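# Lift cloth off standing lanterns and lay it flat

## Task

Remove the cloth from around the lanterns, which poke up through holes in it, and lay it out flat on the table. Every lantern has to be upright at its present spot at the end. The task fails if any part of the cloth held by a gripper drops by more than about a palm's width at the moment that gripper releases it. Cloth that snags on an open hand, lifts with it and settles back near its release point is not counted as such a drop.

## Robot and tools

Setup: four identical i2rt Big YAM arms, arm1 to arm4, each with six joints, a two-finger gripper and a wrist camera (armN_cam_wrist). Two fixed room cameras, cam_high and cam_low, also give views. The scene frame is shared by everything: origin on the floor, +z up, distances in metres. Arm feet (base_link) sit roughly at arm1 (+0.334, +0.741, 0.739), arm2 (-0.334, +0.742, 0.808), arm3 (-0.333, -0.737, 0.775), arm4 (+0.330, -0.742, 0.827); arm1 and arm2 face toward -y, arm3 and arm4 toward +y. The table surfaces under the arms are at z=0.720. Reach is about 1.0 m from the joint1 axis.

Hand frame: the reported hand point lies between the finger pads, about 1 cm short of the tips. Fingers point along the hand's +z; they open and close along its y. hand_target is where the hand would be at the joint targets currently held. Printed hand positions can be off, more so far out.

Tool move: each arm is an optional key (arm1..arm4) plus optional cameras (list of camera names, or ["all"]; [] gives no images). Arms left out receive nothing new but may keep pushing toward old targets. Per arm you may give:
- joints: absolute targets by name. joint1_rad -2.879..2.879 (base yaw, positive counter-clockwise seen from above, 0 points along the foot's +x); joint2_rad 0..3.141 (shoulder, 0 = upper arm back and near level, positive lifts then swings forward); joint3_rad 0..3.019 (elbow, 0 folded, positive opens); joint4_rad -1.692..1.57 (wrist pitch, positive tips fingers up); joint5_rad -1.57..1.57 (sideways wrist swing, positive to the arm's right); joint6_rad -2.094..2.094 (roll, positive clockwise seen from behind the hand); gripper_m 0..0.093, the fingertip gap in metres. Done tolerances are ±0.045, 0.14, 0.09, 0.055, 0.03, 0.035 rad and ±0.003 m.
- target: an absolute hand pose [x, y, z, qw, qx, qy, qz] in the scene frame, same layout as the printed hand line. The hand follows a straight line from its hand_target toward it. Alongside target, joints may contain only gripper_m. speed (0.002..0.5 m/s, default 0.25; rotation capped at twice that in rad/s) needs a target. All hand paths in one call finish together, paced by the slowest, and take 0.5 to 10 s; unfinished ones halt at 10 s. Paths ignore obstacles and other arms, the hand lags and can overshoot speed near full stretch, and final poses are often a centimetre or more off.
Unknown keys make a call invalid; out-of-range values get it refused. After a refusal or a stop, later move/wait/finished_scene calls in the same reply are skipped.

Results: a move line lists each moved arm as done or its worst status. joint_status/hand_status words: off_target (resting short, maybe still pushing); time_out (arm keeps a nearby target and keeps pushing; on_its_own lists joints still heading there; send the reported position to relax it); not_followed / 'joint command not followed' / 'pose unreachable' (a self- and inter-arm clearance check withheld the targets; the robot may retry until new targets are sent). 'as last shown' marks arms not in the action, with 'not commanded' statuses. on_its_own 'held at' values are targets, not readings. Joint velocities in rad/s (gripper m/s); 'within noise' means still. Joint torques include gravity, carry per-arm offsets, and joints 3 and 4 wrap at ±28 N m. A 'pictures' line gives the image order; images can lag the state slightly.

Gripper: gripping something rigid, gripper_m reads up to 0.005 below its width (some grippers up to 0.002 above). Closed on nothing it reads 0.000-0.003. Force rises sharply just under the first-contact reading and is at maximum about 0.005 lower. To release, command well above the current reading. For cloth, close enough to pinch firmly, and release only with the grasped part near the table so it cannot drop more than a palm's width.

wait: seconds 0..10, plus cameras; commands nothing and returns state and images. zoom_image: camera and region [x0, y0, x1, y1] in pixels from the top-left, at most 504x504, on that camera's latest image. finished_scene: scene = current scene number; irreversible, and the cloth must stay flat and lanterns upright afterwards with no robot help.

Cameras: wrist cameras are fisheye 672x504; cam_high (overhead, looking down) and cam_low (side, from +x) are 896x504. Calibration may be off by a few millimetres and degrees.

Cautions: never knock a lantern over, move it off its spot, or push anything out of the work area. Lift cloth straight up over the lanterns' tops before moving it sideways. Avoid arm-on-arm contact: a hard press fails and ends the scene, and one gripper closing on another's fingers counts as a press; no state line reports touching. The arms do not stop on contact and keep pushing; sustained pushing, loads or stretched poses heat motors. A MOTOR HOT line appears at 85 °C; at 100 °C the arm drops everything and goes limp for 30-60 s or more (keys read limit_stop_at_motor_heat; resend targets afterward). Avoid slams, drops and releasing cloth in motion. Move smoothly and efficiently.

Each tool is called after "Request:" in YAML: its name, and indented under it one key for each argument.

## Session

Request:
move:

Scene clock: 0.00 s.
Joint torques (N m): no reading
Motor temperatures (°C): arm1=[28 25 29 22 25 25 25] | arm2=[23 22 27 29 25 26 26] | arm3=[26 31 25 27 25 24 27] | arm4=[27 34 28 26 24 23 27]
Heat: arm1: hottest joint3_rad 29 °C; arm2: hottest joint4_rad 29 °C; arm3: hottest joint2_rad 31 °C; arm4: hottest joint2_rad 34 °C.
Joint velocities: arm1=[within noise] | arm2=[0.005 -0.015 0.007 -0.017 -0.154 -0.037 0] | arm3=[within noise] | arm4=[within noise]
arm1.joint_positions: joint1_rad=-0.149 joint2_rad=+0.286 joint3_rad=+1.689 joint4_rad=-1.240 joint5_rad=-0.049 joint6_rad=+0.507 gripper_m=+0.09396
arm1.joint_status: not commanded
arm1.hand: x=+0.3480 y=+0.7655 z=+1.4578 quat_wxyz=(-0.641, -0.565, -0.306, +0.420) (m; scene frame)
arm1.hand_target: x=+0.3482 y=+0.7674 z=+1.4621 quat_wxyz=(-0.644, -0.561, -0.304, +0.422) (m; scene frame)
arm1.hand_status: not commanded
arm2.joint_positions: joint1_rad=+0.694 joint2_rad=+0.506 joint3_rad=+1.467 joint4_rad=-1.443 joint5_rad=-0.141 joint6_rad=+0.586 gripper_m=+0.09396
arm2.joint_status: not commanded
arm2.hand: x=-0.2160 y=+0.6312 z=+1.3808 quat_wxyz=(-0.519, -0.548, -0.655, +0.017) (m; scene frame)
arm2.hand_target: x=-0.2179 y=+0.6336 z=+1.3907 quat_wxyz=(-0.530, -0.543, -0.651, +0.019) (m; scene frame)
arm2.hand_status: not commanded
arm3.joint_positions: joint1_rad=-0.166 joint2_rad=+0.432 joint3_rad=+1.385 joint4_rad=-1.492 joint5_rad=-0.208 joint6_rad=-0.423 gripper_m=+0.09396
arm3.joint_status: not commanded
arm3.hand: x=-0.3546 y=-0.6029 z=+1.3139 quat_wxyz=(-0.389, +0.725, -0.471, -0.318) (m; scene frame)
arm3.hand_target: x=-0.3549 y=-0.6046 z=+1.3233 quat_wxyz=(-0.398, +0.721, -0.467, -0.322) (m; scene frame)
arm3.hand_status: not commanded
arm4.joint_positions: joint1_rad=+0.270 joint2_rad=+0.640 joint3_rad=+1.503 joint4_rad=-1.444 joint5_rad=-0.222 joint6_rad=-0.408 gripper_m=+0.09396
arm4.joint_status: not commanded
arm4.hand: x=+0.2468 y=-0.5517 z=+1.3974 quat_wxyz=(-0.301, +0.804, -0.343, -0.381) (m; scene frame)
arm4.hand_target: x=+0.2475 y=-0.5546 z=+1.4062 quat_wxyz=(-0.309, +0.800, -0.340, -0.386) (m; scene frame)
arm4.hand_status: not commanded
pictures: arm1_cam_wrist, arm2_cam_wrist, arm3_cam_wrist, arm4_cam_wrist, cam_high, cam_low
camera_calibration:
arm1_cam_wrist: T_world_to_cam=[[-0.88511, -0.0191005, -0.46499, 1.00222], [0.422416, 0.386344, -0.819941, 0.760783], [0.195307, -0.922157, -0.333889, 1.25498], [0, 0, 0, 1]] pos_world=[0.320603, 0.88251, 1.50885]
arm2_cam_wrist: T_world_to_cam=[[-0.731922, -0.39765, -0.553321, 0.86023], [-0.276096, 0.915476, -0.292702, -0.229217], [0.622945, -0.061465, -0.779847, 1.37198], [0, 0, 0, 1]] pos_world=[-0.288335, 0.636242, 1.47883]
arm3_cam_wrist: T_world_to_cam=[[0.929266, 0.256912, 0.265445, 0.136375], [0.346415, -0.855606, -0.384624, 0.118943], [0.128302, 0.449372, -0.884083, 1.60311], [0, 0, 0, 1]] pos_world=[-0.373615, -0.653661, 1.42683]
arm4_cam_wrist: T_world_to_cam=[[0.77859, 0.584682, 0.227915, -0.188962], [0.626018, -0.698452, -0.346793, -0.051559], [-0.0435758, 0.412689, -0.909829, 1.6304], [0, 0, 0, 1]] pos_world=[0.250447, -0.598375, 1.50857]

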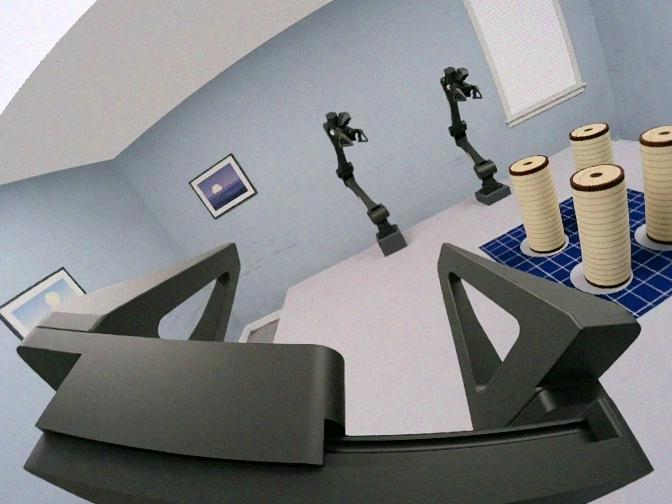

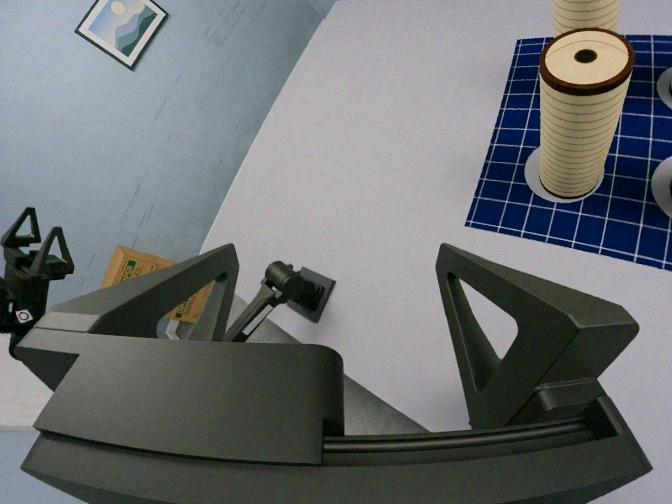

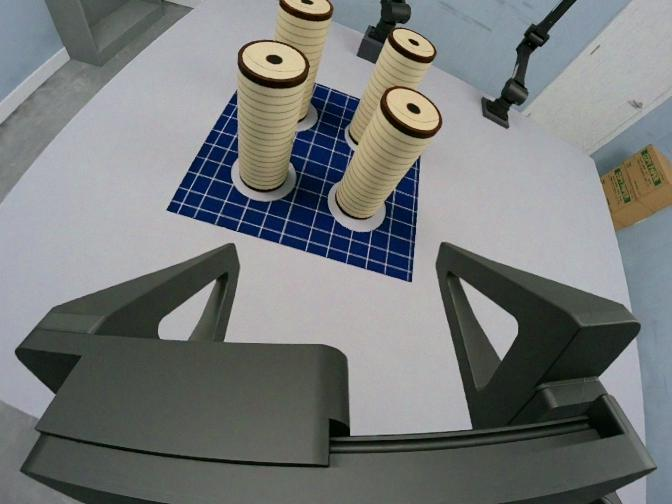

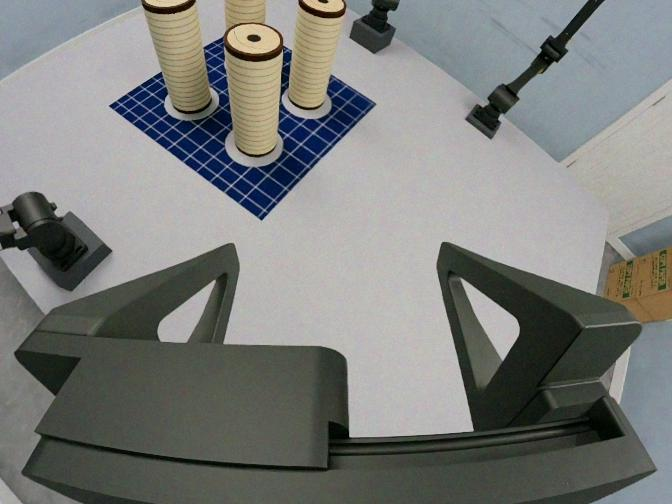

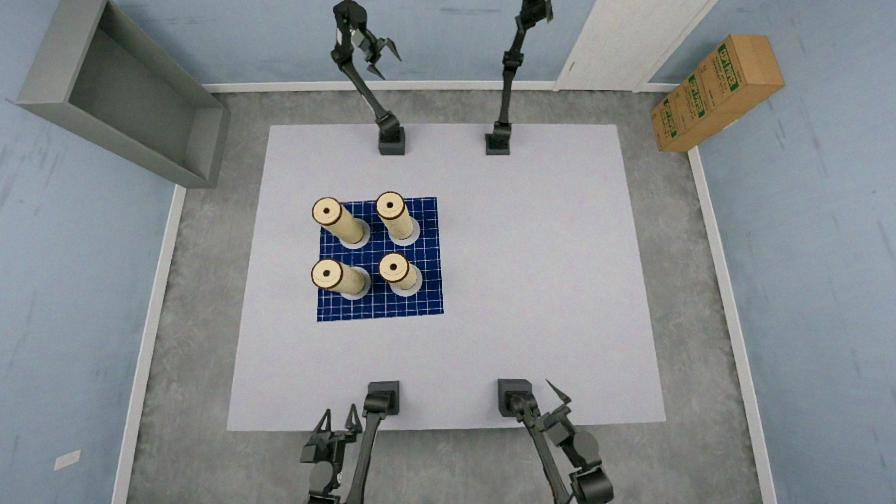

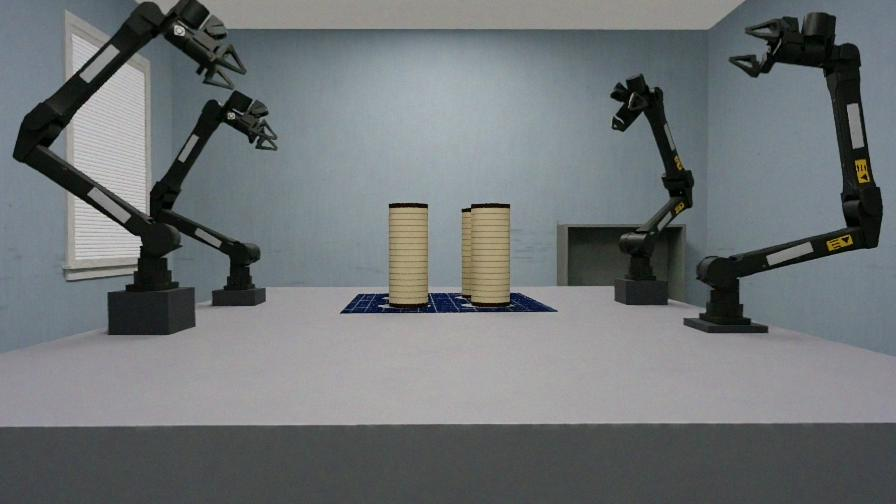

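Request:
move:
  arm1: {"joints":{"joint1_rad":-0.8,"joint2_rad":1.3,"joint3_rad":1.3,"joint4_rad":-1.05,"joint5_rad":-0.3,"joint6_rad":-0.6,"gripper_m":0.06}}
  arm2: {"joints":{"joint1_rad":-0.75,"joint2_rad":1.3,"joint3_rad":1.3,"joint4_rad":-1.05,"joint5_rad":-0.3,"joint6_rad":-0.6,"gripper_m":0.06}}
  arm3: {"joints":{"joint1_rad":0.75,"joint2_rad":1.3,"joint3_rad":1.3,"joint4_rad":-1.05,"joint5_rad":0.3,"joint6_rad":0.6,"gripper_m":0.06}}
  arm4: {"joints":{"joint1_rad":0.8,"joint2_rad":1.3,"joint3_rad":1.3,"joint4_rad":-1.05,"joint5_rad":0.3,"joint6_rad":0.6,"gripper_m":0.06}}
  cameras: []

Request:
move:
  arm1: {"target":[-0.12,0.30,0.82,0.183,0.683,0.683,-0.183],"speed":0.2}
  arm2: {"target":[-0.70,0.305,0.80,0.183,0.683,0.683,-0.183],"speed":0.2}
  arm3: {"target":[-0.69,-0.32,0.80,0.183,-0.683,0.683,0.183],"speed":0.2}
  arm4: {"target":[-0.095,-0.268,0.81,0.183,-0.683,0.683,0.183],"speed":0.2}

Scene clock: 8.70 s.
Joint torques (N m): arm1=[-0.44 -7.36 12.62 0.87 -0.19 -0.09] | arm2=[0.97 -13.16 10.62 1.65 -0.37 -0.22] | arm3=[-0.44 -11.52 8.76 1.33 0.4 0.15] | arm4=[0.15 -6.01 12.49 1.85 0.3 0.17]
Motor temperatures (°C): arm1=[28 25 29 22 25 25 25] | arm2=[23 22 28 29 25 26 25] | arm3=[26 31 26 27 25 24 27] | arm4=[27 34 30 26 24 23 27]
Heat: arm1: hottest joint3_rad 29 °C; arm2: hottest joint4_rad 29 °C; arm3: hottest joint2_rad 31 °C; arm4: hottest joint2_rad 34 °C.
move: arm1 done; arm2 done; arm3 done; arm4 done
Joint velocities: within noise
arm1.joint_positions: joint1_rad=-0.806 joint2_rad=+1.297 joint3_rad=+1.275 joint4_rad=-1.053 joint5_rad=-0.299 joint6_rad=-0.588 gripper_m=+0.06013
arm1.joint_status: all done
arm1.hand: x=+0.0296 y=+0.3722 z=+1.0410 quat_wxyz=(-0.170, -0.719, -0.633, +0.233) (m; scene frame)
arm1.hand_target: x=+0.0277 y=+0.3658 z=+1.0528 quat_wxyz=(-0.171, -0.709, -0.639, +0.246) (m; scene frame)
arm1.hand_status: not commanded
arm2.joint_positions: joint1_rad=-0.752 joint2_rad=+1.307 joint3_rad=+1.295 joint4_rad=-1.061 joint5_rad=-0.298 joint6_rad=-0.589 gripper_m=+0.06011
arm2.joint_status: all done
arm2.hand: x=-0.6333 y=+0.3566 z=+1.1057 quat_wxyz=(-0.168, -0.711, -0.644, +0.225) (m; scene frame)
arm2.hand_target: x=-0.6338 y=+0.3542 z=+1.1127 quat_wxyz=(-0.169, -0.704, -0.648, +0.237) (m; scene frame)
arm2.hand_status: not commanded
arm3.joint_positions: joint1_rad=+0.757 joint2_rad=+1.320 joint3_rad=+1.286 joint4_rad=-1.064 joint5_rad=+0.298 joint6_rad=+0.587 gripper_m=+0.06008
arm3.joint_status: all done
arm3.hand: x=-0.6451 y=-0.3643 z=+1.0648 quat_wxyz=(-0.171, +0.725, -0.631, -0.217) (m; scene frame)
arm3.hand_target: x=-0.6441 y=-0.3603 z=+1.0827 quat_wxyz=(-0.172, +0.712, -0.637, -0.240) (m; scene frame)
arm3.hand_status: not commanded
arm4.joint_positions: joint1_rad=+0.802 joint2_rad=+1.303 joint3_rad=+1.287 joint4_rad=-1.063 joint5_rad=+0.297 joint6_rad=+0.586 gripper_m=+0.06013
arm4.joint_status: all done
arm4.hand: x=+0.0331 y=-0.3627 z=+1.1287 quat_wxyz=(-0.170, +0.713, -0.641, -0.228) (m; scene frame)
arm4.hand_target: x=+0.0310 y=-0.3581 z=+1.1379 quat_wxyz=(-0.171, +0.703, -0.646, -0.242) (m; scene frame)
arm4.hand_status: not commanded
pictures: none
No camera images: "cameras" was empty.

Scene clock: 11.20 s.
Joint torques (N m): arm1=[-1.67 -15.62 13.61 0.9 -0.44 -0.08] | arm2=[-0.38 -20.31 8.43 1.59 -0.46 -0.18] | arm3=[0.32 -15.09 6.34 1.24 0.45 0.15] | arm4=[1.55 -12.4 12.08 1.4 0.37 0.18]
Motor temperatures (°C): arm1=[28 25 30 22 25 25 25] | arm2=[23 22 28 29 25 26 25] | arm3=[26 31 26 27 25 24 27] | arm4=[27 34 30 26 24 23 27]
Heat: arm1: hottest joint3_rad 30 °C; arm2: hottest joint4_rad 29 °C; arm3: hottest joint2_rad 31 °C; arm4: hottest joint2_rad 34 °C.
move: arm1 off_target; arm2 off_target; arm3 done; arm4 off_target
Joint velocities: within noise
arm1.joint_positions: joint1_rad=-0.914 joint2_rad=+1.915 joint3_rad=+1.392 joint4_rad=-0.785 joint5_rad=-0.392 joint6_rad=-0.823 gripper_m=+0.06013
arm1.joint_status: not commanded
arm1.hand: x=-0.0981 y=+0.3144 z=+0.7952 quat_wxyz=(-0.186, -0.694, -0.679, +0.149) (m; scene frame)
arm1.hand_target: x=-0.1188 y=+0.3013 z=+0.8208 quat_wxyz=(-0.183, -0.683, -0.683, +0.183) (m; scene frame)
arm1.hand_status: off_target (0.036 m and 4.2 deg from the pose sent, 0.276 m and 9.2 deg at the start)
arm2.joint_positions: joint1_rad=-0.784 joint2_rad=+1.883 joint3_rad=+1.108 joint4_rad=-0.454 joint5_rad=-0.368 joint6_rad=-0.724 gripper_m=+0.06011
arm2.joint_status: not commanded
arm2.hand: x=-0.6871 y=+0.3109 z=+0.7872 quat_wxyz=(-0.183, -0.689, -0.682, +0.161) (m; scene frame)
arm2.hand_target: x=-0.6998 y=+0.3053 z=+0.8002 quat_wxyz=(-0.183, -0.683, -0.683, +0.183) (m; scene frame)
arm2.hand_status: off_target (0.019 m and 2.7 deg from the pose sent, 0.317 m and 7.6 deg at the start)
arm3.joint_positions: joint1_rad=+0.775 joint2_rad=+1.784 joint3_rad=+1.081 joint4_rad=-0.521 joint5_rad=+0.360 joint6_rad=+0.739 gripper_m=+0.06007
arm3.joint_status: not commanded
arm3.hand: x=-0.6832 y=-0.3220 z=+0.7944 quat_wxyz=(-0.184, +0.689, -0.681, -0.168) (m; scene frame)
arm3.hand_target: x=-0.6899 y=-0.3202 z=+0.8000 quat_wxyz=(-0.183, +0.683, -0.683, -0.183) (m; scene frame)
arm3.hand_status: done (0.009 m and 1.8 deg from the pose sent, 0.272 m and 8.7 deg at the start)
arm4.joint_positions: joint1_rad=+0.850 joint2_rad=+2.033 joint3_rad=+1.314 joint4_rad=-0.536 joint5_rad=+0.371 joint6_rad=+0.747 gripper_m=+0.06013
arm4.joint_status: not commanded
arm4.hand: x=-0.0726 y=-0.2769 z=+0.7971 quat_wxyz=(-0.184, +0.689, -0.683, -0.158) (m; scene frame)
arm4.hand_target: x=-0.0943 y=-0.2689 z=+0.8106 quat_wxyz=(-0.183, +0.683, -0.683, -0.183) (m; scene frame)
arm4.hand_status: off_target (0.027 m and 3.0 deg from the pose sent, 0.356 m and 7.9 deg at the start)
pictures: arm1_cam_wrist, arm2_cam_wrist, arm3_cam_wrist, arm4_cam_wrist, cam_high, cam_low
camera_calibration:
arm1_cam_wrist: T_world_to_cam=[[-0.997942, 0.00239438, -0.0640815, -0.0459855], [-0.00486634, 0.993593, 0.112909, -0.394429], [0.0639413, 0.112988, -0.991537, 0.889609], [0, 0, 0, 1]] pos_world=[-0.104693, 0.291497, 0.923668]
arm2_cam_wrist: T_world_to_cam=[[-0.999152, 0.00390533, -0.0409942, -0.652149], [-0.00183045, 0.990297, 0.138954, -0.414372], [0.0411391, 0.138912, -0.98945, 0.885797], [0, 0, 0, 1]] pos_world=[-0.688795, 0.289851, 0.907296]
arm3_cam_wrist: T_world_to_cam=[[0.999711, 0.010231, 0.0217727, 0.669665], [0.00762972, -0.993177, 0.116368, -0.400455], [0.0228147, -0.116168, -0.992967, 0.892082], [0, 0, 0, 1]] pos_world=[-0.686768, -0.300942, 0.917828]
arm4_cam_wrist: T_world_to_cam=[[0.999108, 0.00383934, 0.0420512, 0.0390995], [-0.00221611, -0.989718, 0.143016, -0.384551], [0.0421679, -0.142982, -0.988827, 0.872341], [0, 0, 0, 1]] pos_world=[-0.0767017, -0.256019, 0.915947]

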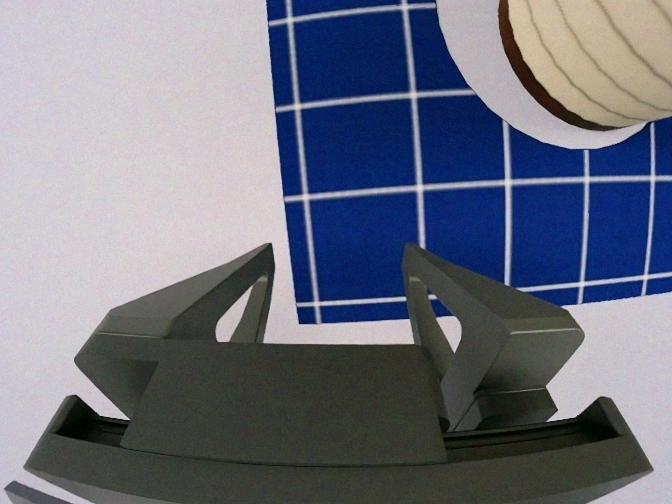

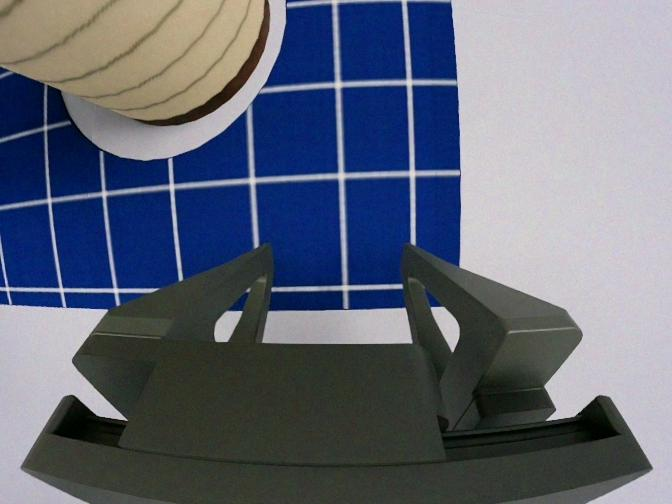

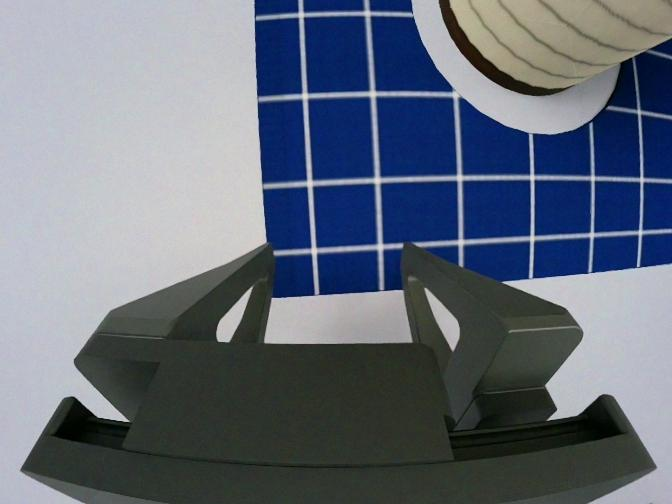

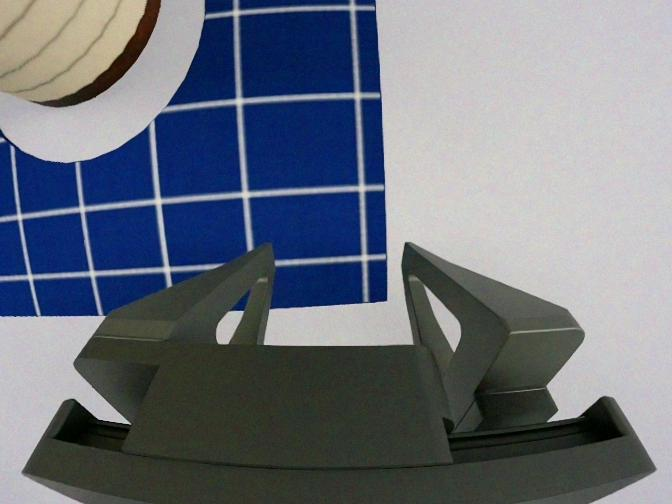

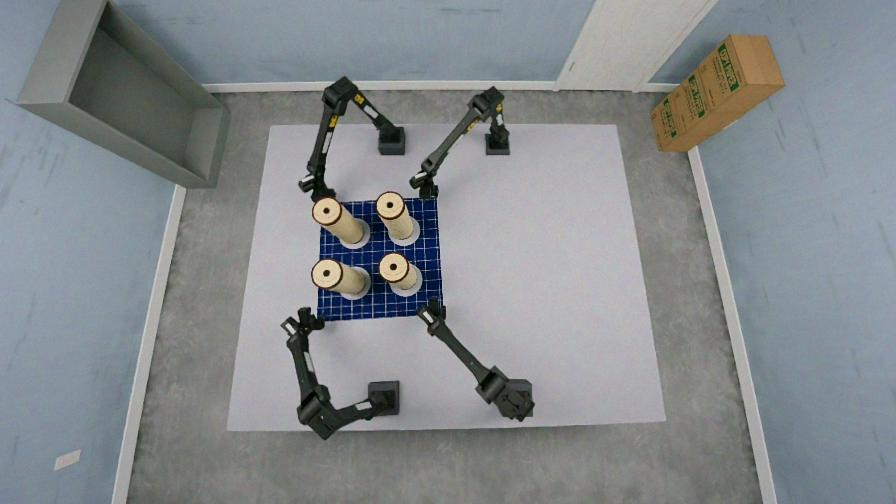

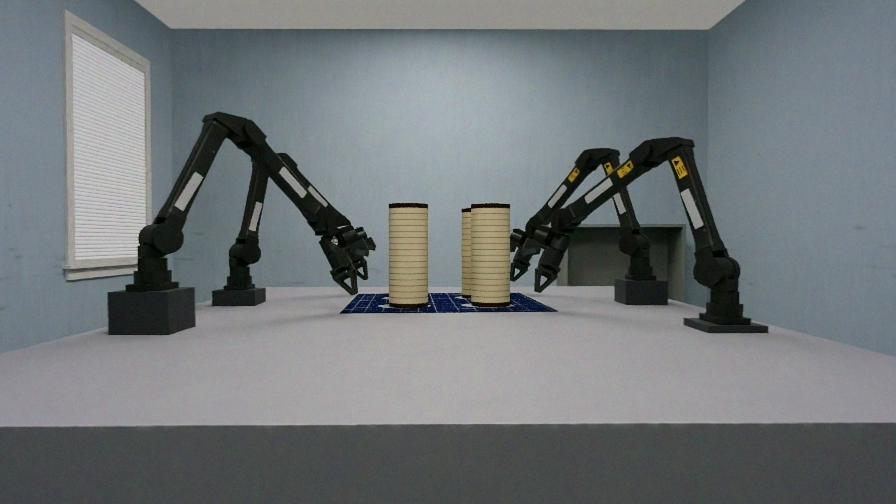

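Request:
move:
  arm1: {"target":[-0.125,0.325,0.77,0.183,0.683,0.683,-0.183],"speed":0.12}
  arm2: {"target":[-0.713,0.322,0.755,0.183,0.683,0.683,-0.183],"speed":0.12}
  arm3: {"target":[-0.688,-0.327,0.755,0.183,-0.683,0.683,0.183],"speed":0.12}
  arm4: {"target":[-0.094,-0.285,0.765,0.183,-0.683,0.683,0.183],"speed":0.12}
  cameras: []

Request:
move:
  arm1: {"target":[-0.115,0.336,0.70,0.183,0.683,0.683,-0.183],"speed":0.06}
  arm2: {"target":[-0.700,0.329,0.69,0.183,0.683,0.683,-0.183],"speed":0.06}
  arm3: {"target":[-0.68,-0.333,0.69,0.183,-0.683,0.683,0.183],"speed":0.06}
  arm4: {"target":[-0.082,-0.295,0.695,0.183,-0.683,0.683,0.183],"speed":0.06}

Scene clock: 17.77 s.
Joint torques (N m): arm1=[-0.79 -15.21 8.68 0.91 -0.44 -0.05] | arm2=[0.09 -20.01 6.52 1.59 -0.46 -0.19] | arm3=[0.44 -14.68 5.7 1.24 0.46 0.15] | arm4=[1.44 -12.04 7.98 1.57 0.37 0.19]
Motor temperatures (°C): arm1=[28 25 32 22 25 25 25] | arm2=[23 23 28 29 25 26 25] | arm3=[26 31 26 27 25 24 27] | arm4=[27 35 31 26 24 23 27]
Heat: arm1: hottest joint3_rad 32 °C; arm2: hottest joint4_rad 29 °C; arm3: hottest joint2_rad 31 °C; arm4: hottest joint2_rad 35 °C.
move: arm1 done; arm2 done; arm3 done; arm4 done
Joint velocities: within noise
arm1.joint_positions: joint1_rad=-0.959 joint2_rad=+1.954 joint3_rad=+1.367 joint4_rad=-0.680 joint5_rad=-0.405 joint6_rad=-0.865 gripper_m=+0.06013
arm1.joint_status: not commanded
arm1.hand: x=-0.1233 y=+0.3268 z=+0.7708 quat_wxyz=(-0.183, -0.689, -0.679, +0.177) (m; scene frame)
arm1.hand_target: x=-0.1249 y=+0.3250 z=+0.7700 quat_wxyz=(-0.183, -0.683, -0.683, +0.183) (m; scene frame)
arm1.hand_status: done (0.003 m and 1.0 deg from the pose sent, 0.038 m and 4.2 deg at the start)
arm2.joint_positions: joint1_rad=-0.831 joint2_rad=+1.959 joint3_rad=+1.108 joint4_rad=-0.363 joint5_rad=-0.383 joint6_rad=-0.766 gripper_m=+0.06011
arm2.joint_status: not commanded
arm2.hand: x=-0.7105 y=+0.3215 z=+0.7547 quat_wxyz=(-0.183, -0.687, -0.681, +0.176) (m; scene frame)
arm2.hand_target: x=-0.7131 y=+0.3220 z=+0.7551 quat_wxyz=(-0.183, -0.683, -0.683, +0.183) (m; scene frame)
arm2.hand_status: done (0.003 m and 1.0 deg from the pose sent, 0.043 m and 2.7 deg at the start)
arm3.joint_positions: joint1_rad=+0.784 joint2_rad=+1.851 joint3_rad=+1.036 joint4_rad=-0.404 joint5_rad=+0.364 joint6_rad=+0.748 gripper_m=+0.06007
arm3.joint_status: not commanded
arm3.hand: x=-0.6826 y=-0.3279 z=+0.7531 quat_wxyz=(-0.184, +0.688, -0.681, -0.172) (m; scene frame)
arm3.hand_target: x=-0.6880 y=-0.3270 z=+0.7550 quat_wxyz=(-0.183, +0.683, -0.683, -0.183) (m; scene frame)
arm3.hand_status: done (0.006 m and 1.4 deg from the pose sent, 0.040 m and 1.8 deg at the start)
arm4.joint_positions: joint1_rad=+0.873 joint2_rad=+2.083 joint3_rad=+1.304 joint4_rad=-0.436 joint5_rad=+0.379 joint6_rad=+0.768 gripper_m=+0.06013
arm4.joint_status: not commanded
arm4.hand: x=-0.0885 y=-0.2796 z=+0.7719 quat_wxyz=(-0.184, +0.683, -0.683, -0.181) (m; scene frame)
arm4.hand_target: x=-0.0938 y=-0.2852 z=+0.7650 quat_wxyz=(-0.183, +0.683, -0.683, -0.183) (m; scene frame)
arm4.hand_status: done (0.010 m and 0.2 deg from the pose sent, 0.039 m and 3.0 deg at the start)
pictures: none
No camera images: "cameras" was empty.

Scene clock: 19.47 s.
Joint torques (N m): arm1=[-1.79 -12.04 6.12 1.21 0.15 -0.08] | arm2=[0.67 -14.33 4.51 1.66 0.27 -0.11] | arm3=[0.5 -9.64 3.96 1.14 -0.11 0.11] | arm4=[1.38 -8.47 5.83 1.57 -0.17 0.14]
Motor temperatures (°C): arm1=[28 26 32 22 25 25 25] | arm2=[23 23 28 29 25 26 25] | arm3=[26 31 26 27 25 24 27] | arm4=[27 35 31 25 24 23 27]
Heat: arm1: hottest joint3_rad 32 °C; arm2: hottest joint4_rad 29 °C; arm3: hottest joint2_rad 31 °C; arm4: hottest joint2_rad 35 °C.
move: arm1 off_target; arm2 off_target; arm3 off_target; arm4 off_target
Joint velocities: within noise
arm1.joint_positions: joint1_rad=-0.961 joint2_rad=+1.988 joint3_rad=+1.295 joint4_rad=-0.510 joint5_rad=-0.422 joint6_rad=-0.871 gripper_m=+0.06013
arm1.joint_status: not commanded
arm1.hand: x=-0.1228 y=+0.3253 z=+0.7364 quat_wxyz=(-0.185, -0.677, -0.681, +0.209) (m; scene frame)
arm1.hand_target: x=-0.1137 y=+0.3369 z=+0.7014 quat_wxyz=(-0.183, -0.683, -0.683, +0.183) (m; scene frame)
arm1.hand_status: off_target (0.039 m and 3.0 deg from the pose sent, 0.072 m and 1.0 deg at the start)
arm2.joint_positions: joint1_rad=-0.831 joint2_rad=+2.009 joint3_rad=+1.070 joint4_rad=-0.193 joint5_rad=-0.400 joint6_rad=-0.766 gripper_m=+0.06011
arm2.joint_status: not commanded
arm2.hand: x=-0.7144 y=+0.3146 z=+0.7320 quat_wxyz=(-0.189, -0.673, -0.682, +0.216) (m; scene frame)
arm2.hand_target: x=-0.6985 y=+0.3307 z=+0.6927 quat_wxyz=(-0.183, -0.683, -0.683, +0.183) (m; scene frame)
arm2.hand_status: off_target (0.047 m and 4.0 deg from the pose sent, 0.066 m and 1.0 deg at the start)
arm3.joint_positions: joint1_rad=+0.784 joint2_rad=+1.903 joint3_rad=+1.001 joint4_rad=-0.228 joint5_rad=+0.381 joint6_rad=+0.750 gripper_m=+0.06007
arm3.joint_status: not commanded
arm3.hand: x=-0.6890 y=-0.3179 z=+0.7310 quat_wxyz=(-0.190, +0.673, -0.682, -0.215) (m; scene frame)
arm3.hand_target: x=-0.6782 y=-0.3344 z=+0.6927 quat_wxyz=(-0.183, +0.683, -0.683, -0.183) (m; scene frame)
arm3.hand_status: off_target (0.045 m and 3.9 deg from the pose sent, 0.063 m and 1.4 deg at the start)
arm4.joint_positions: joint1_rad=+0.873 joint2_rad=+2.137 joint3_rad=+1.264 joint4_rad=-0.270 joint5_rad=+0.394 joint6_rad=+0.771 gripper_m=+0.06013
arm4.joint_status: not commanded
arm4.hand: x=-0.0903 y=-0.2747 z=+0.7415 quat_wxyz=(-0.188, +0.671, -0.684, -0.216) (m; scene frame)
arm4.hand_target: x=-0.0799 y=-0.2963 z=+0.6979 quat_wxyz=(-0.183, +0.683, -0.683, -0.183) (m; scene frame)
arm4.hand_status: off_target (0.051 m and 4.1 deg from the pose sent, 0.079 m and 0.2 deg at the start)
pictures: arm1_cam_wrist, arm2_cam_wrist, arm3_cam_wrist, arm4_cam_wrist, cam_high, cam_low
camera_calibration:
arm1_cam_wrist: T_world_to_cam=[[-0.999675, -0.00265955, 0.0253465, -0.138929], [-0.00197732, 0.999636, 0.0269032, -0.337063], [-0.0254088, 0.0268443, -0.999317, 0.854461], [0, 0, 0, 1]] pos_world=[-0.11784, 0.313633, 0.866467]
arm2_cam_wrist: T_world_to_cam=[[-0.99946, 0.00135618, 0.032832, -0.735168], [0.00301156, 0.998723, 0.0504229, -0.344814], [-0.0327217, 0.0504946, -0.998188, 0.81326], [0, 0, 0, 1]] pos_world=[-0.707121, 0.304305, 0.85331]
arm3_cam_wrist: T_world_to_cam=[[0.999237, 0.00321248, -0.0389266, 0.718627], [0.00473016, -0.99923, 0.0389591, -0.336318], [-0.0387715, -0.0391135, -0.998482, 0.815716], [0, 0, 0, 1]] pos_world=[-0.684861, -0.306462, 0.855554]
arm4_cam_wrist: T_world_to_cam=[[0.999269, -0.00180947, -0.0381845, 0.117177], [0.000184405, -0.998639, 0.0521489, -0.309338], [-0.0382269, -0.0521178, -0.997909, 0.84278], [0, 0, 0, 1]] pos_world=[-0.0848173, -0.264781, 0.861624]

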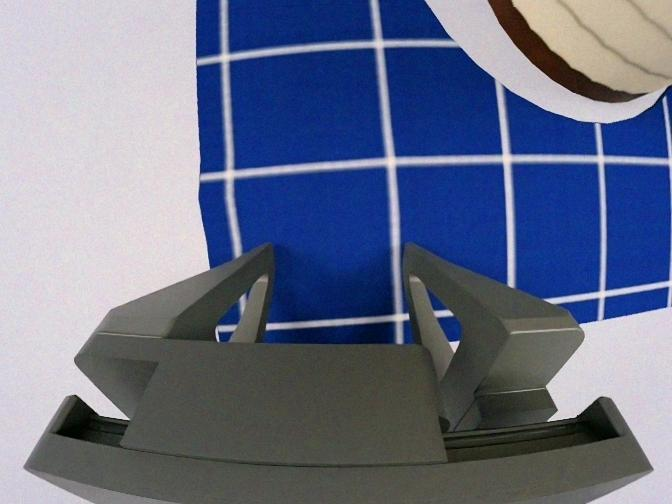

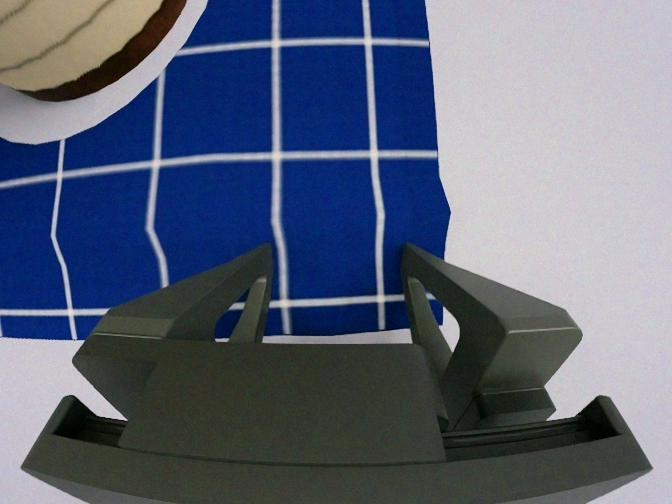

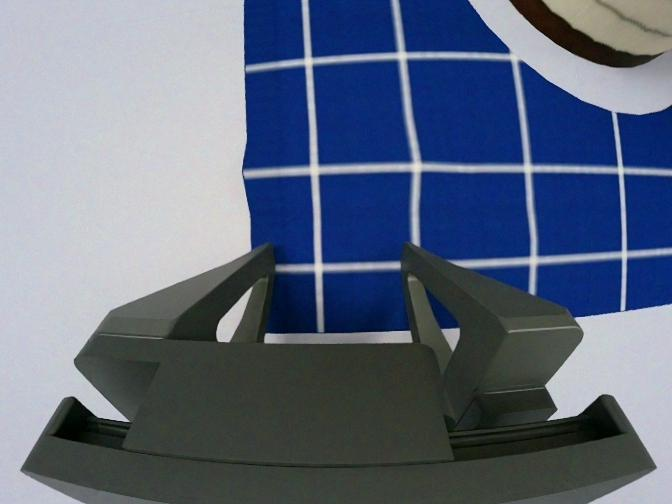

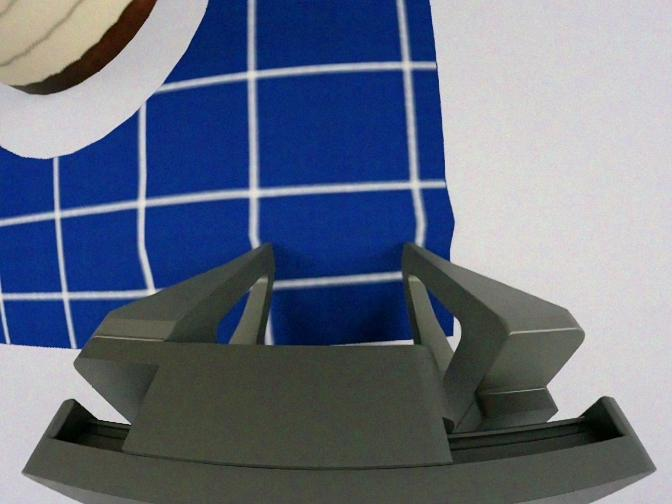

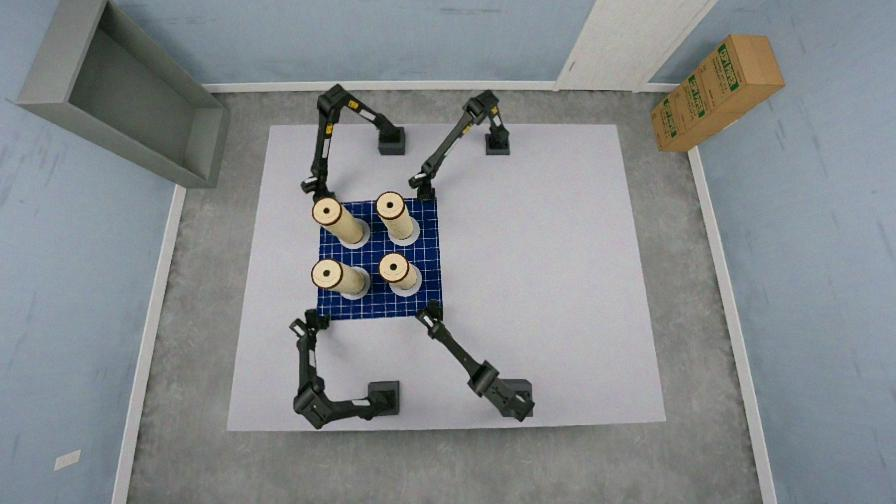

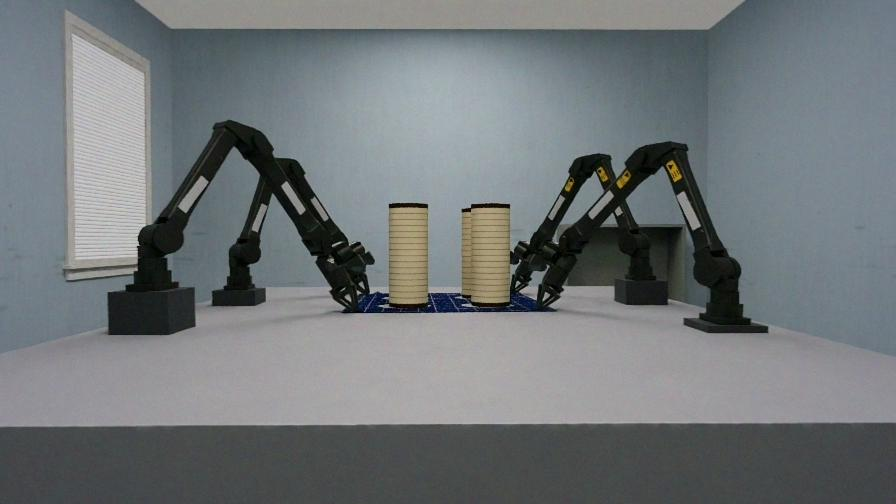

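All fingers are on the cloth. Close.

Request:
move:
  arm1: {"joints":{"gripper_m":0.0}}
  arm2: {"joints":{"gripper_m":0.0}}
  arm3: {"joints":{"gripper_m":0.0}}
  arm4: {"joints":{"gripper_m":0.0}}

Scene clock: 21.37 s.
Joint torques (N m): arm1=[-0.85 -12.28 6.28 -0.02 0 -0.02] | arm2=[0.15 -14.45 4.49 1.24 0.69 -0.12] | arm3=[0.5 -9.93 3.96 0.68 -0.15 0.11] | arm4=[1.38 -8.7 5.86 1.1 -0.18 0.14]
Motor temperatures (°C): arm1=[28 26 32 22 25 25 25] | arm2=[23 23 28 29 25 26 25] | arm3=[26 31 26 27 25 24 27] | arm4=[27 35 31 25 24 23 27]
Heat: arm1: hottest joint3_rad 32 °C; arm2: hottest joint4_rad 29 °C; arm3: hottest joint2_rad 31 °C; arm4: hottest joint2_rad 35 °C.
move: arm1 done; arm2 done; arm3 done; arm4 done
Joint velocities: within noise
arm1.joint_positions: joint1_rad=-0.969 joint2_rad=+1.988 joint3_rad=+1.295 joint4_rad=-0.482 joint5_rad=-0.417 joint6_rad=-0.878 gripper_m=+0.00166
arm1.joint_status: all done
arm1.hand: x=-0.1317 y=+0.3262 z=+0.7386 quat_wxyz=(-0.179, -0.674, -0.681, +0.223) (m; scene frame)
arm1.hand_target: x=-0.1138 y=+0.3369 z=+0.7014 quat_wxyz=(-0.183, -0.683, -0.683, +0.183) (m; scene frame)
arm1.hand_status: not commanded
arm2.joint_positions: joint1_rad=-0.825 joint2_rad=+2.009 joint3_rad=+1.070 joint4_rad=-0.182 joint5_rad=-0.410 joint6_rad=-0.766 gripper_m=+0.00140
arm2.joint_status: all done
arm2.hand: x=-0.7117 y=+0.3098 z=+0.7333 quat_wxyz=(-0.194, -0.668, -0.684, +0.220) (m; scene frame)
arm2.hand_target: x=-0.6985 y=+0.3305 z=+0.6929 quat_wxyz=(-0.183, -0.683, -0.683, +0.183) (m; scene frame)
arm2.hand_status: not commanded
arm3.joint_positions: joint1_rad=+0.784 joint2_rad=+1.905 joint3_rad=+1.001 joint4_rad=-0.214 joint5_rad=+0.381 joint6_rad=+0.750 gripper_m=+0.00254
arm3.joint_status: all done
arm3.hand: x=-0.6907 y=-0.3162 z=+0.7313 quat_wxyz=(-0.190, +0.671, -0.682, -0.221) (m; scene frame)
arm3.hand_target: x=-0.6782 y=-0.3345 z=+0.6926 quat_wxyz=(-0.183, +0.683, -0.683, -0.183) (m; scene frame)
arm3.hand_status: not commanded
arm4.joint_positions: joint1_rad=+0.873 joint2_rad=+2.139 joint3_rad=+1.264 joint4_rad=-0.258 joint5_rad=+0.394 joint6_rad=+0.771 gripper_m=+0.00071
arm4.joint_status: all done
arm4.hand: x=-0.0918 y=-0.2733 z=+0.7413 quat_wxyz=(-0.188, +0.669, -0.684, -0.220) (m; scene frame)
arm4.hand_target: x=-0.0799 y=-0.2963 z=+0.6979 quat_wxyz=(-0.183, +0.683, -0.683, -0.183) (m; scene frame)
arm4.hand_status: not commanded
pictures: arm1_cam_wrist, arm2_cam_wrist, arm3_cam_wrist, arm4_cam_wrist, cam_high, cam_low
camera_calibration:
arm1_cam_wrist: T_world_to_cam=[[-0.998523, 0.00252558, 0.0542646, -0.170773], [0.00329768, 0.999895, 0.0141436, -0.327965], [-0.0542231, 0.0143016, -0.998426, 0.855966], [0, 0, 0, 1]] pos_world=[-0.123026, 0.31612, 0.868525]
arm2_cam_wrist: T_world_to_cam=[[-0.999396, -0.00921402, 0.033504, -0.729753], [-0.00797668, 0.999288, 0.036879, -0.338129], [-0.03382, 0.0365895, -0.998758, 0.818707], [0, 0, 0, 1]] pos_world=[-0.704321, 0.301208, 0.85461]
arm3_cam_wrist: T_world_to_cam=[[0.998885, 0.00335699, -0.0470957, 0.726122], [0.00479344, -0.999526, 0.0304209, -0.328484], [-0.0469713, -0.0306127, -0.998427, 0.813056], [0, 0, 0, 1]] pos_world=[-0.685547, -0.305876, 0.855968]
arm4_cam_wrist: T_world_to_cam=[[0.998972, -0.00147718, -0.0453103, 0.123994], [0.000597491, -0.998953, 0.0457403, -0.303243], [-0.0453305, -0.0457204, -0.997925, 0.843778], [0, 0, 0, 1]] pos_world=[-0.0854364, -0.264164, 0.861516]

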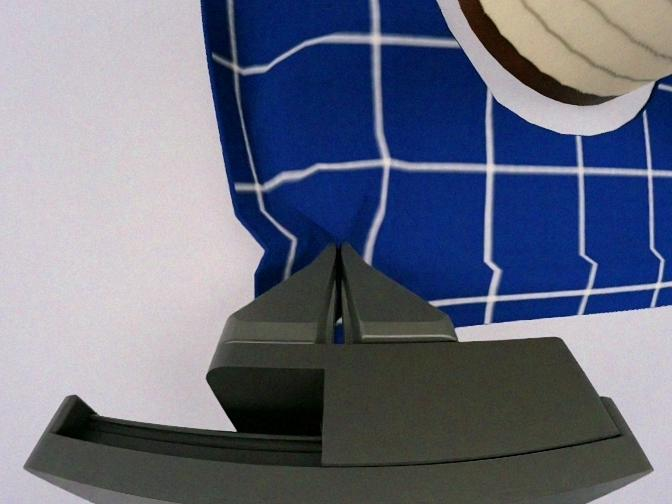

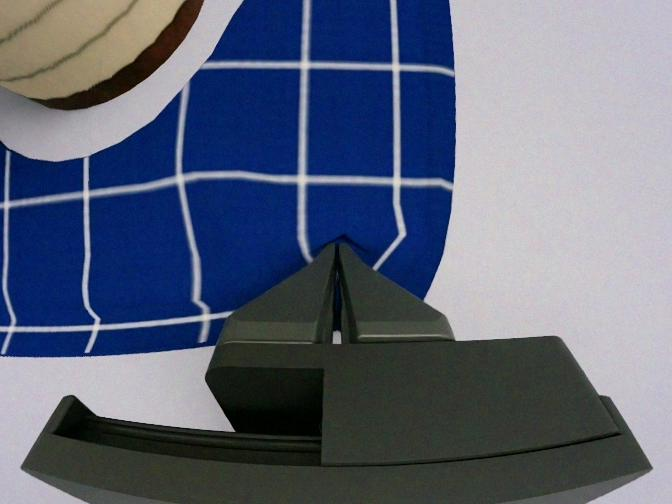

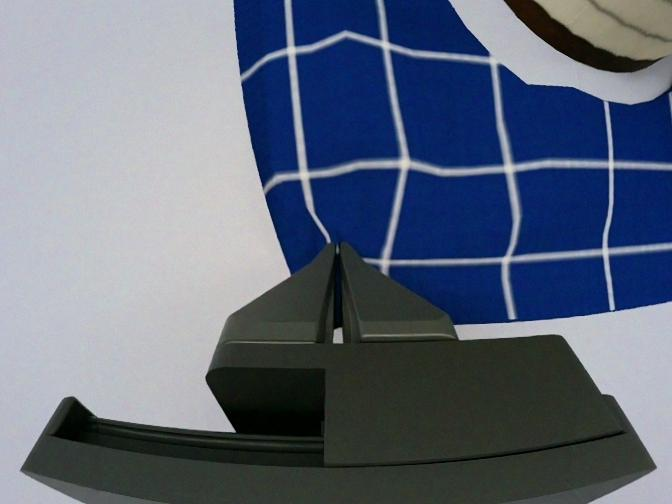

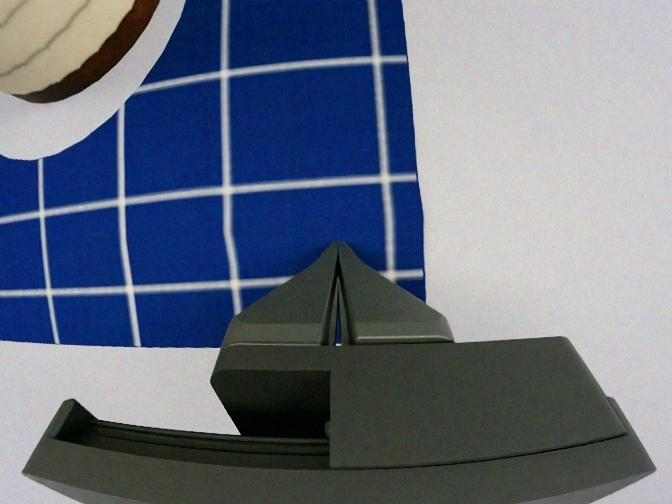

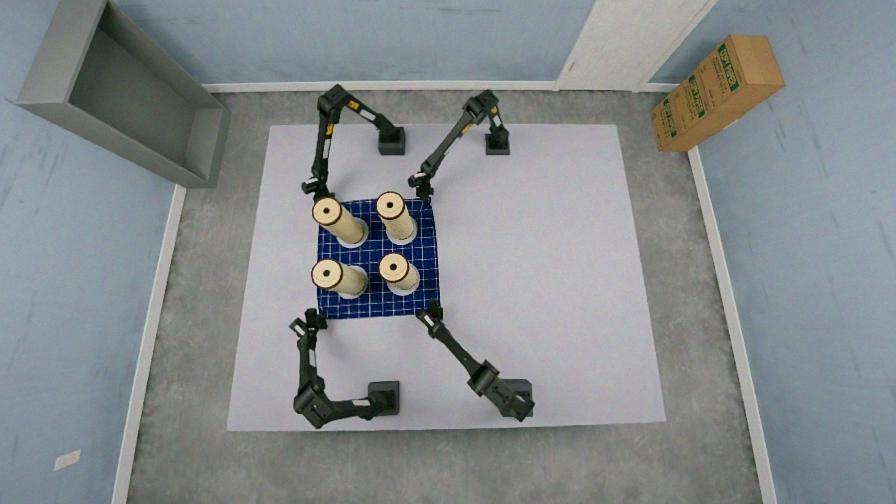

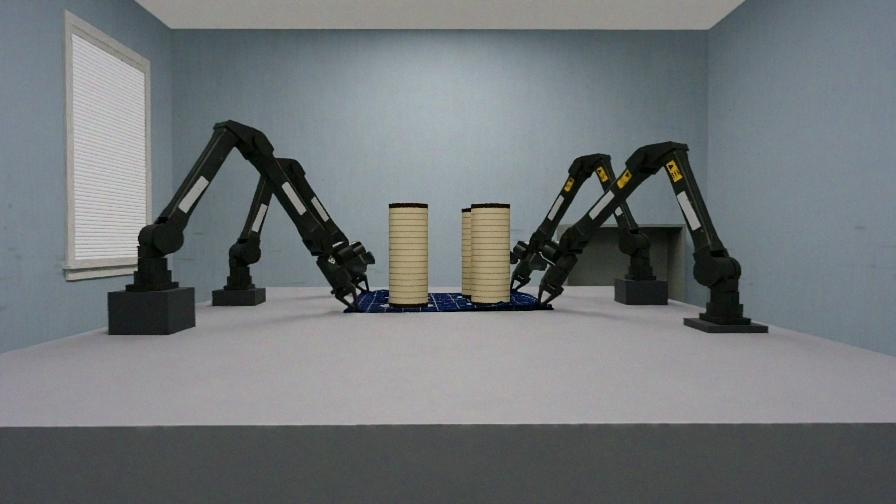

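Request:
move:
  arm4: {"target":[-0.105,-0.288,0.765,0.183,-0.683,0.683,0.183],"speed":0.1,"joints":{"gripper_m":0.065}}
  cameras: []

Request:
move:
  arm4: {"target":[-0.097,-0.297,0.675,0.183,-0.683,0.683,0.183],"speed":0.07}
  cameras: ["arm4_cam_wrist"]

Request:
move:
  arm4: {"joints":{"gripper_m":0.0}}
  cameras: ["arm4_cam_wrist"]

Scene clock: 24.33 s.
Joint torques (N m): arm1=[-1.2 -11.63 6.37 0.06 -0.03 0] | arm2=[0.03 -14.33 4.53 1.24 0.68 -0.12] | arm3=[0.5 -9.88 3.97 0.68 -0.15 0.11] | arm4=[1.67 -13.27 10.97 0.61 0.13 0.17]
Motor temperatures (°C): arm1=[28 26 32 22 25 25 25] | arm2=[23 23 28 29 25 26 25] | arm3=[26 31 26 27 25 24 27] | arm4=[27 35 31 25 24 23 27]
Heat: arm1: hottest joint3_rad 32 °C; arm2: hottest joint4_rad 29 °C; arm3: hottest joint2_rad 31 °C; arm4: hottest joint2_rad 35 °C.
move: arm4 off_target
Joint velocities: within noise
arm1, arm2, arm3: as last shown
arm1.joint_positions: joint1_rad=-0.969 joint2_rad=+1.988 joint3_rad=+1.295 joint4_rad=-0.482 joint5_rad=-0.417 joint6_rad=-0.878 gripper_m=+0.00165
arm2.joint_positions: joint1_rad=-0.825 joint2_rad=+2.009 joint3_rad=+1.070 joint4_rad=-0.182 joint5_rad=-0.410 joint6_rad=-0.766 gripper_m=+0.00138
arm4.joint_positions: joint1_rad=+0.888 joint2_rad=+2.111 joint3_rad=+1.288 joint4_rad=-0.431 joint5_rad=+0.391 joint6_rad=+0.785 gripper_m=+0.06489
arm4.joint_status: all done
arm4.hand: x=-0.0843 y=-0.2925 z=+0.7510 quat_wxyz=(-0.188, +0.686, -0.683, -0.165) (m; scene frame)
arm4.hand_target: x=-0.1046 y=-0.2886 z=+0.7654 quat_wxyz=(-0.183, +0.683, -0.683, -0.183) (m; scene frame)
arm4.hand_status: off_target (0.025 m and 2.1 deg from the pose sent, 0.031 m and 4.6 deg at the start)
pictures: none
No camera images: "cameras" was empty.

Scene clock: 26.13 s.
Joint torques (N m): arm1=[-0.73 -12.16 6.17 0.1 -0.04 0.01] | arm2=[0.21 -14.39 4.51 1.22 0.68 -0.11] | arm3=[0.38 -9.93 3.93 0.69 -0.14 0.11] | arm4=[1.61 -6.65 6.74 1.4 -0.65 0.16]
Motor temperatures (°C): arm1=[28 26 32 22 25 25 26] | arm2=[23 24 28 29 25 26 26] | arm3=[26 31 26 27 25 24 27] | arm4=[27 35 31 25 24 23 27]
Heat: arm1: hottest joint3_rad 32 °C; arm2: hottest joint4_rad 29 °C; arm3: hottest joint2_rad 31 °C; arm4: hottest joint2_rad 35 °C.
move: arm4 off_target
Joint velocities: within noise
arm1, arm2, arm3: as last shown
arm4.joint_positions: joint1_rad=+0.891 joint2_rad=+2.156 joint3_rad=+1.288 joint4_rad=-0.257 joint5_rad=+0.413 joint6_rad=+0.791 gripper_m=+0.06489
arm4.joint_status: not commanded
arm4.hand: x=-0.1039 y=-0.2734 z=+0.7406 quat_wxyz=(-0.193, +0.665, -0.685, -0.228) (m; scene frame)
arm4.hand_target: x=-0.0925 y=-0.3000 z=+0.6801 quat_wxyz=(-0.184, +0.683, -0.683, -0.183) (m; scene frame)
arm4.hand_status: off_target (0.070 m and 5.7 deg from the pose sent, 0.077 m and 2.2 deg at the start)
pictures: arm4_cam_wrist
camera_calibration:
arm4_cam_wrist: T_world_to_cam=[[0.99868, -0.00791258, -0.0507451, 0.138208], [-0.00649637, -0.999586, 0.0280127, -0.291053], [-0.0509457, -0.027646, -0.998319, 0.847158], [0, 0, 0, 1]] pos_world=[-0.0967569, -0.266418, 0.8609]

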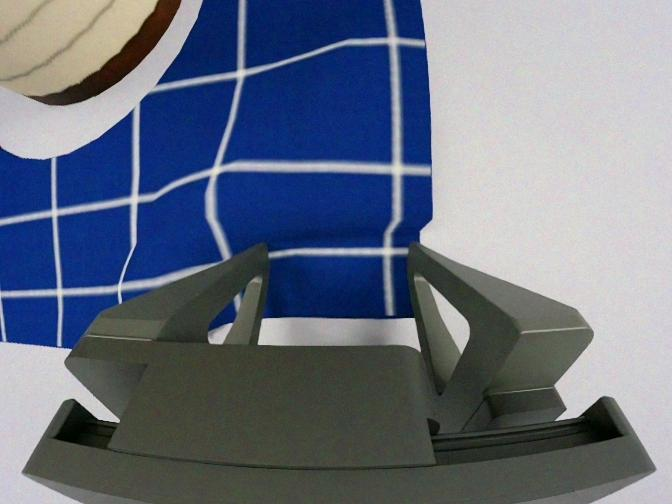

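Scene clock: 26.77 s.
Joint torques (N m): arm1=[-0.97 -11.81 6.35 0.01 -0.05 -0.03] | arm2=[0.15 -14.45 4.51 1.18 0.68 -0.12] | arm3=[0.38 -9.88 3.95 0.66 -0.14 0.11] | arm4=[1.61 -6.83 6.74 0.98 -0.77 0.15]
Motor temperatures (°C): arm1=[28 26 32 22 25 25 26] | arm2=[23 24 28 29 25 26 26] | arm3=[26 31 26 27 25 24 27] | arm4=[27 35 31 25 24 23 27]
Heat: arm1: hottest joint3_rad 32 °C; arm2: hottest joint4_rad 29 °C; arm3: hottest joint2_rad 31 °C; arm4: hottest joint2_rad 35 °C.
move: arm4 done
Joint velocities: within noise
arm1, arm2, arm3: as last shown
arm4.joint_positions: joint1_rad=+0.891 joint2_rad=+2.158 joint3_rad=+1.288 joint4_rad=-0.246 joint5_rad=+0.416 joint6_rad=+0.791 gripper_m=+0.00166
arm4.joint_status: all done
arm4.hand: x=-0.1047 y=-0.2720 z=+0.7402 quat_wxyz=(-0.194, +0.663, -0.685, -0.231) (m; scene frame)
arm4.hand_target: x=-0.0925 y=-0.3000 z=+0.6800 quat_wxyz=(-0.184, +0.683, -0.683, -0.183) (m; scene frame)
arm4.hand_status: not commanded
pictures: arm4_cam_wrist
camera_calibration:
arm4_cam_wrist: T_world_to_cam=[[0.998442, -0.00891572, -0.0550794, 0.141943], [-0.00778486, -0.999755, 0.0207121, -0.284412], [-0.0552506, -0.020251, -0.998267, 0.848254], [0, 0, 0, 1]] pos_world=[-0.0970696, -0.265899, 0.860493]

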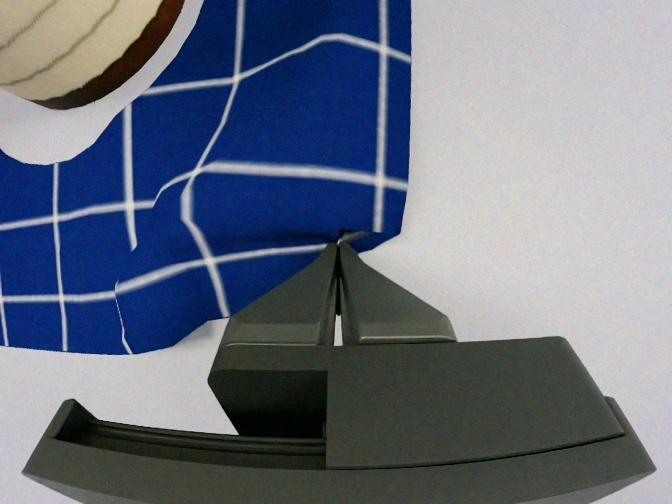

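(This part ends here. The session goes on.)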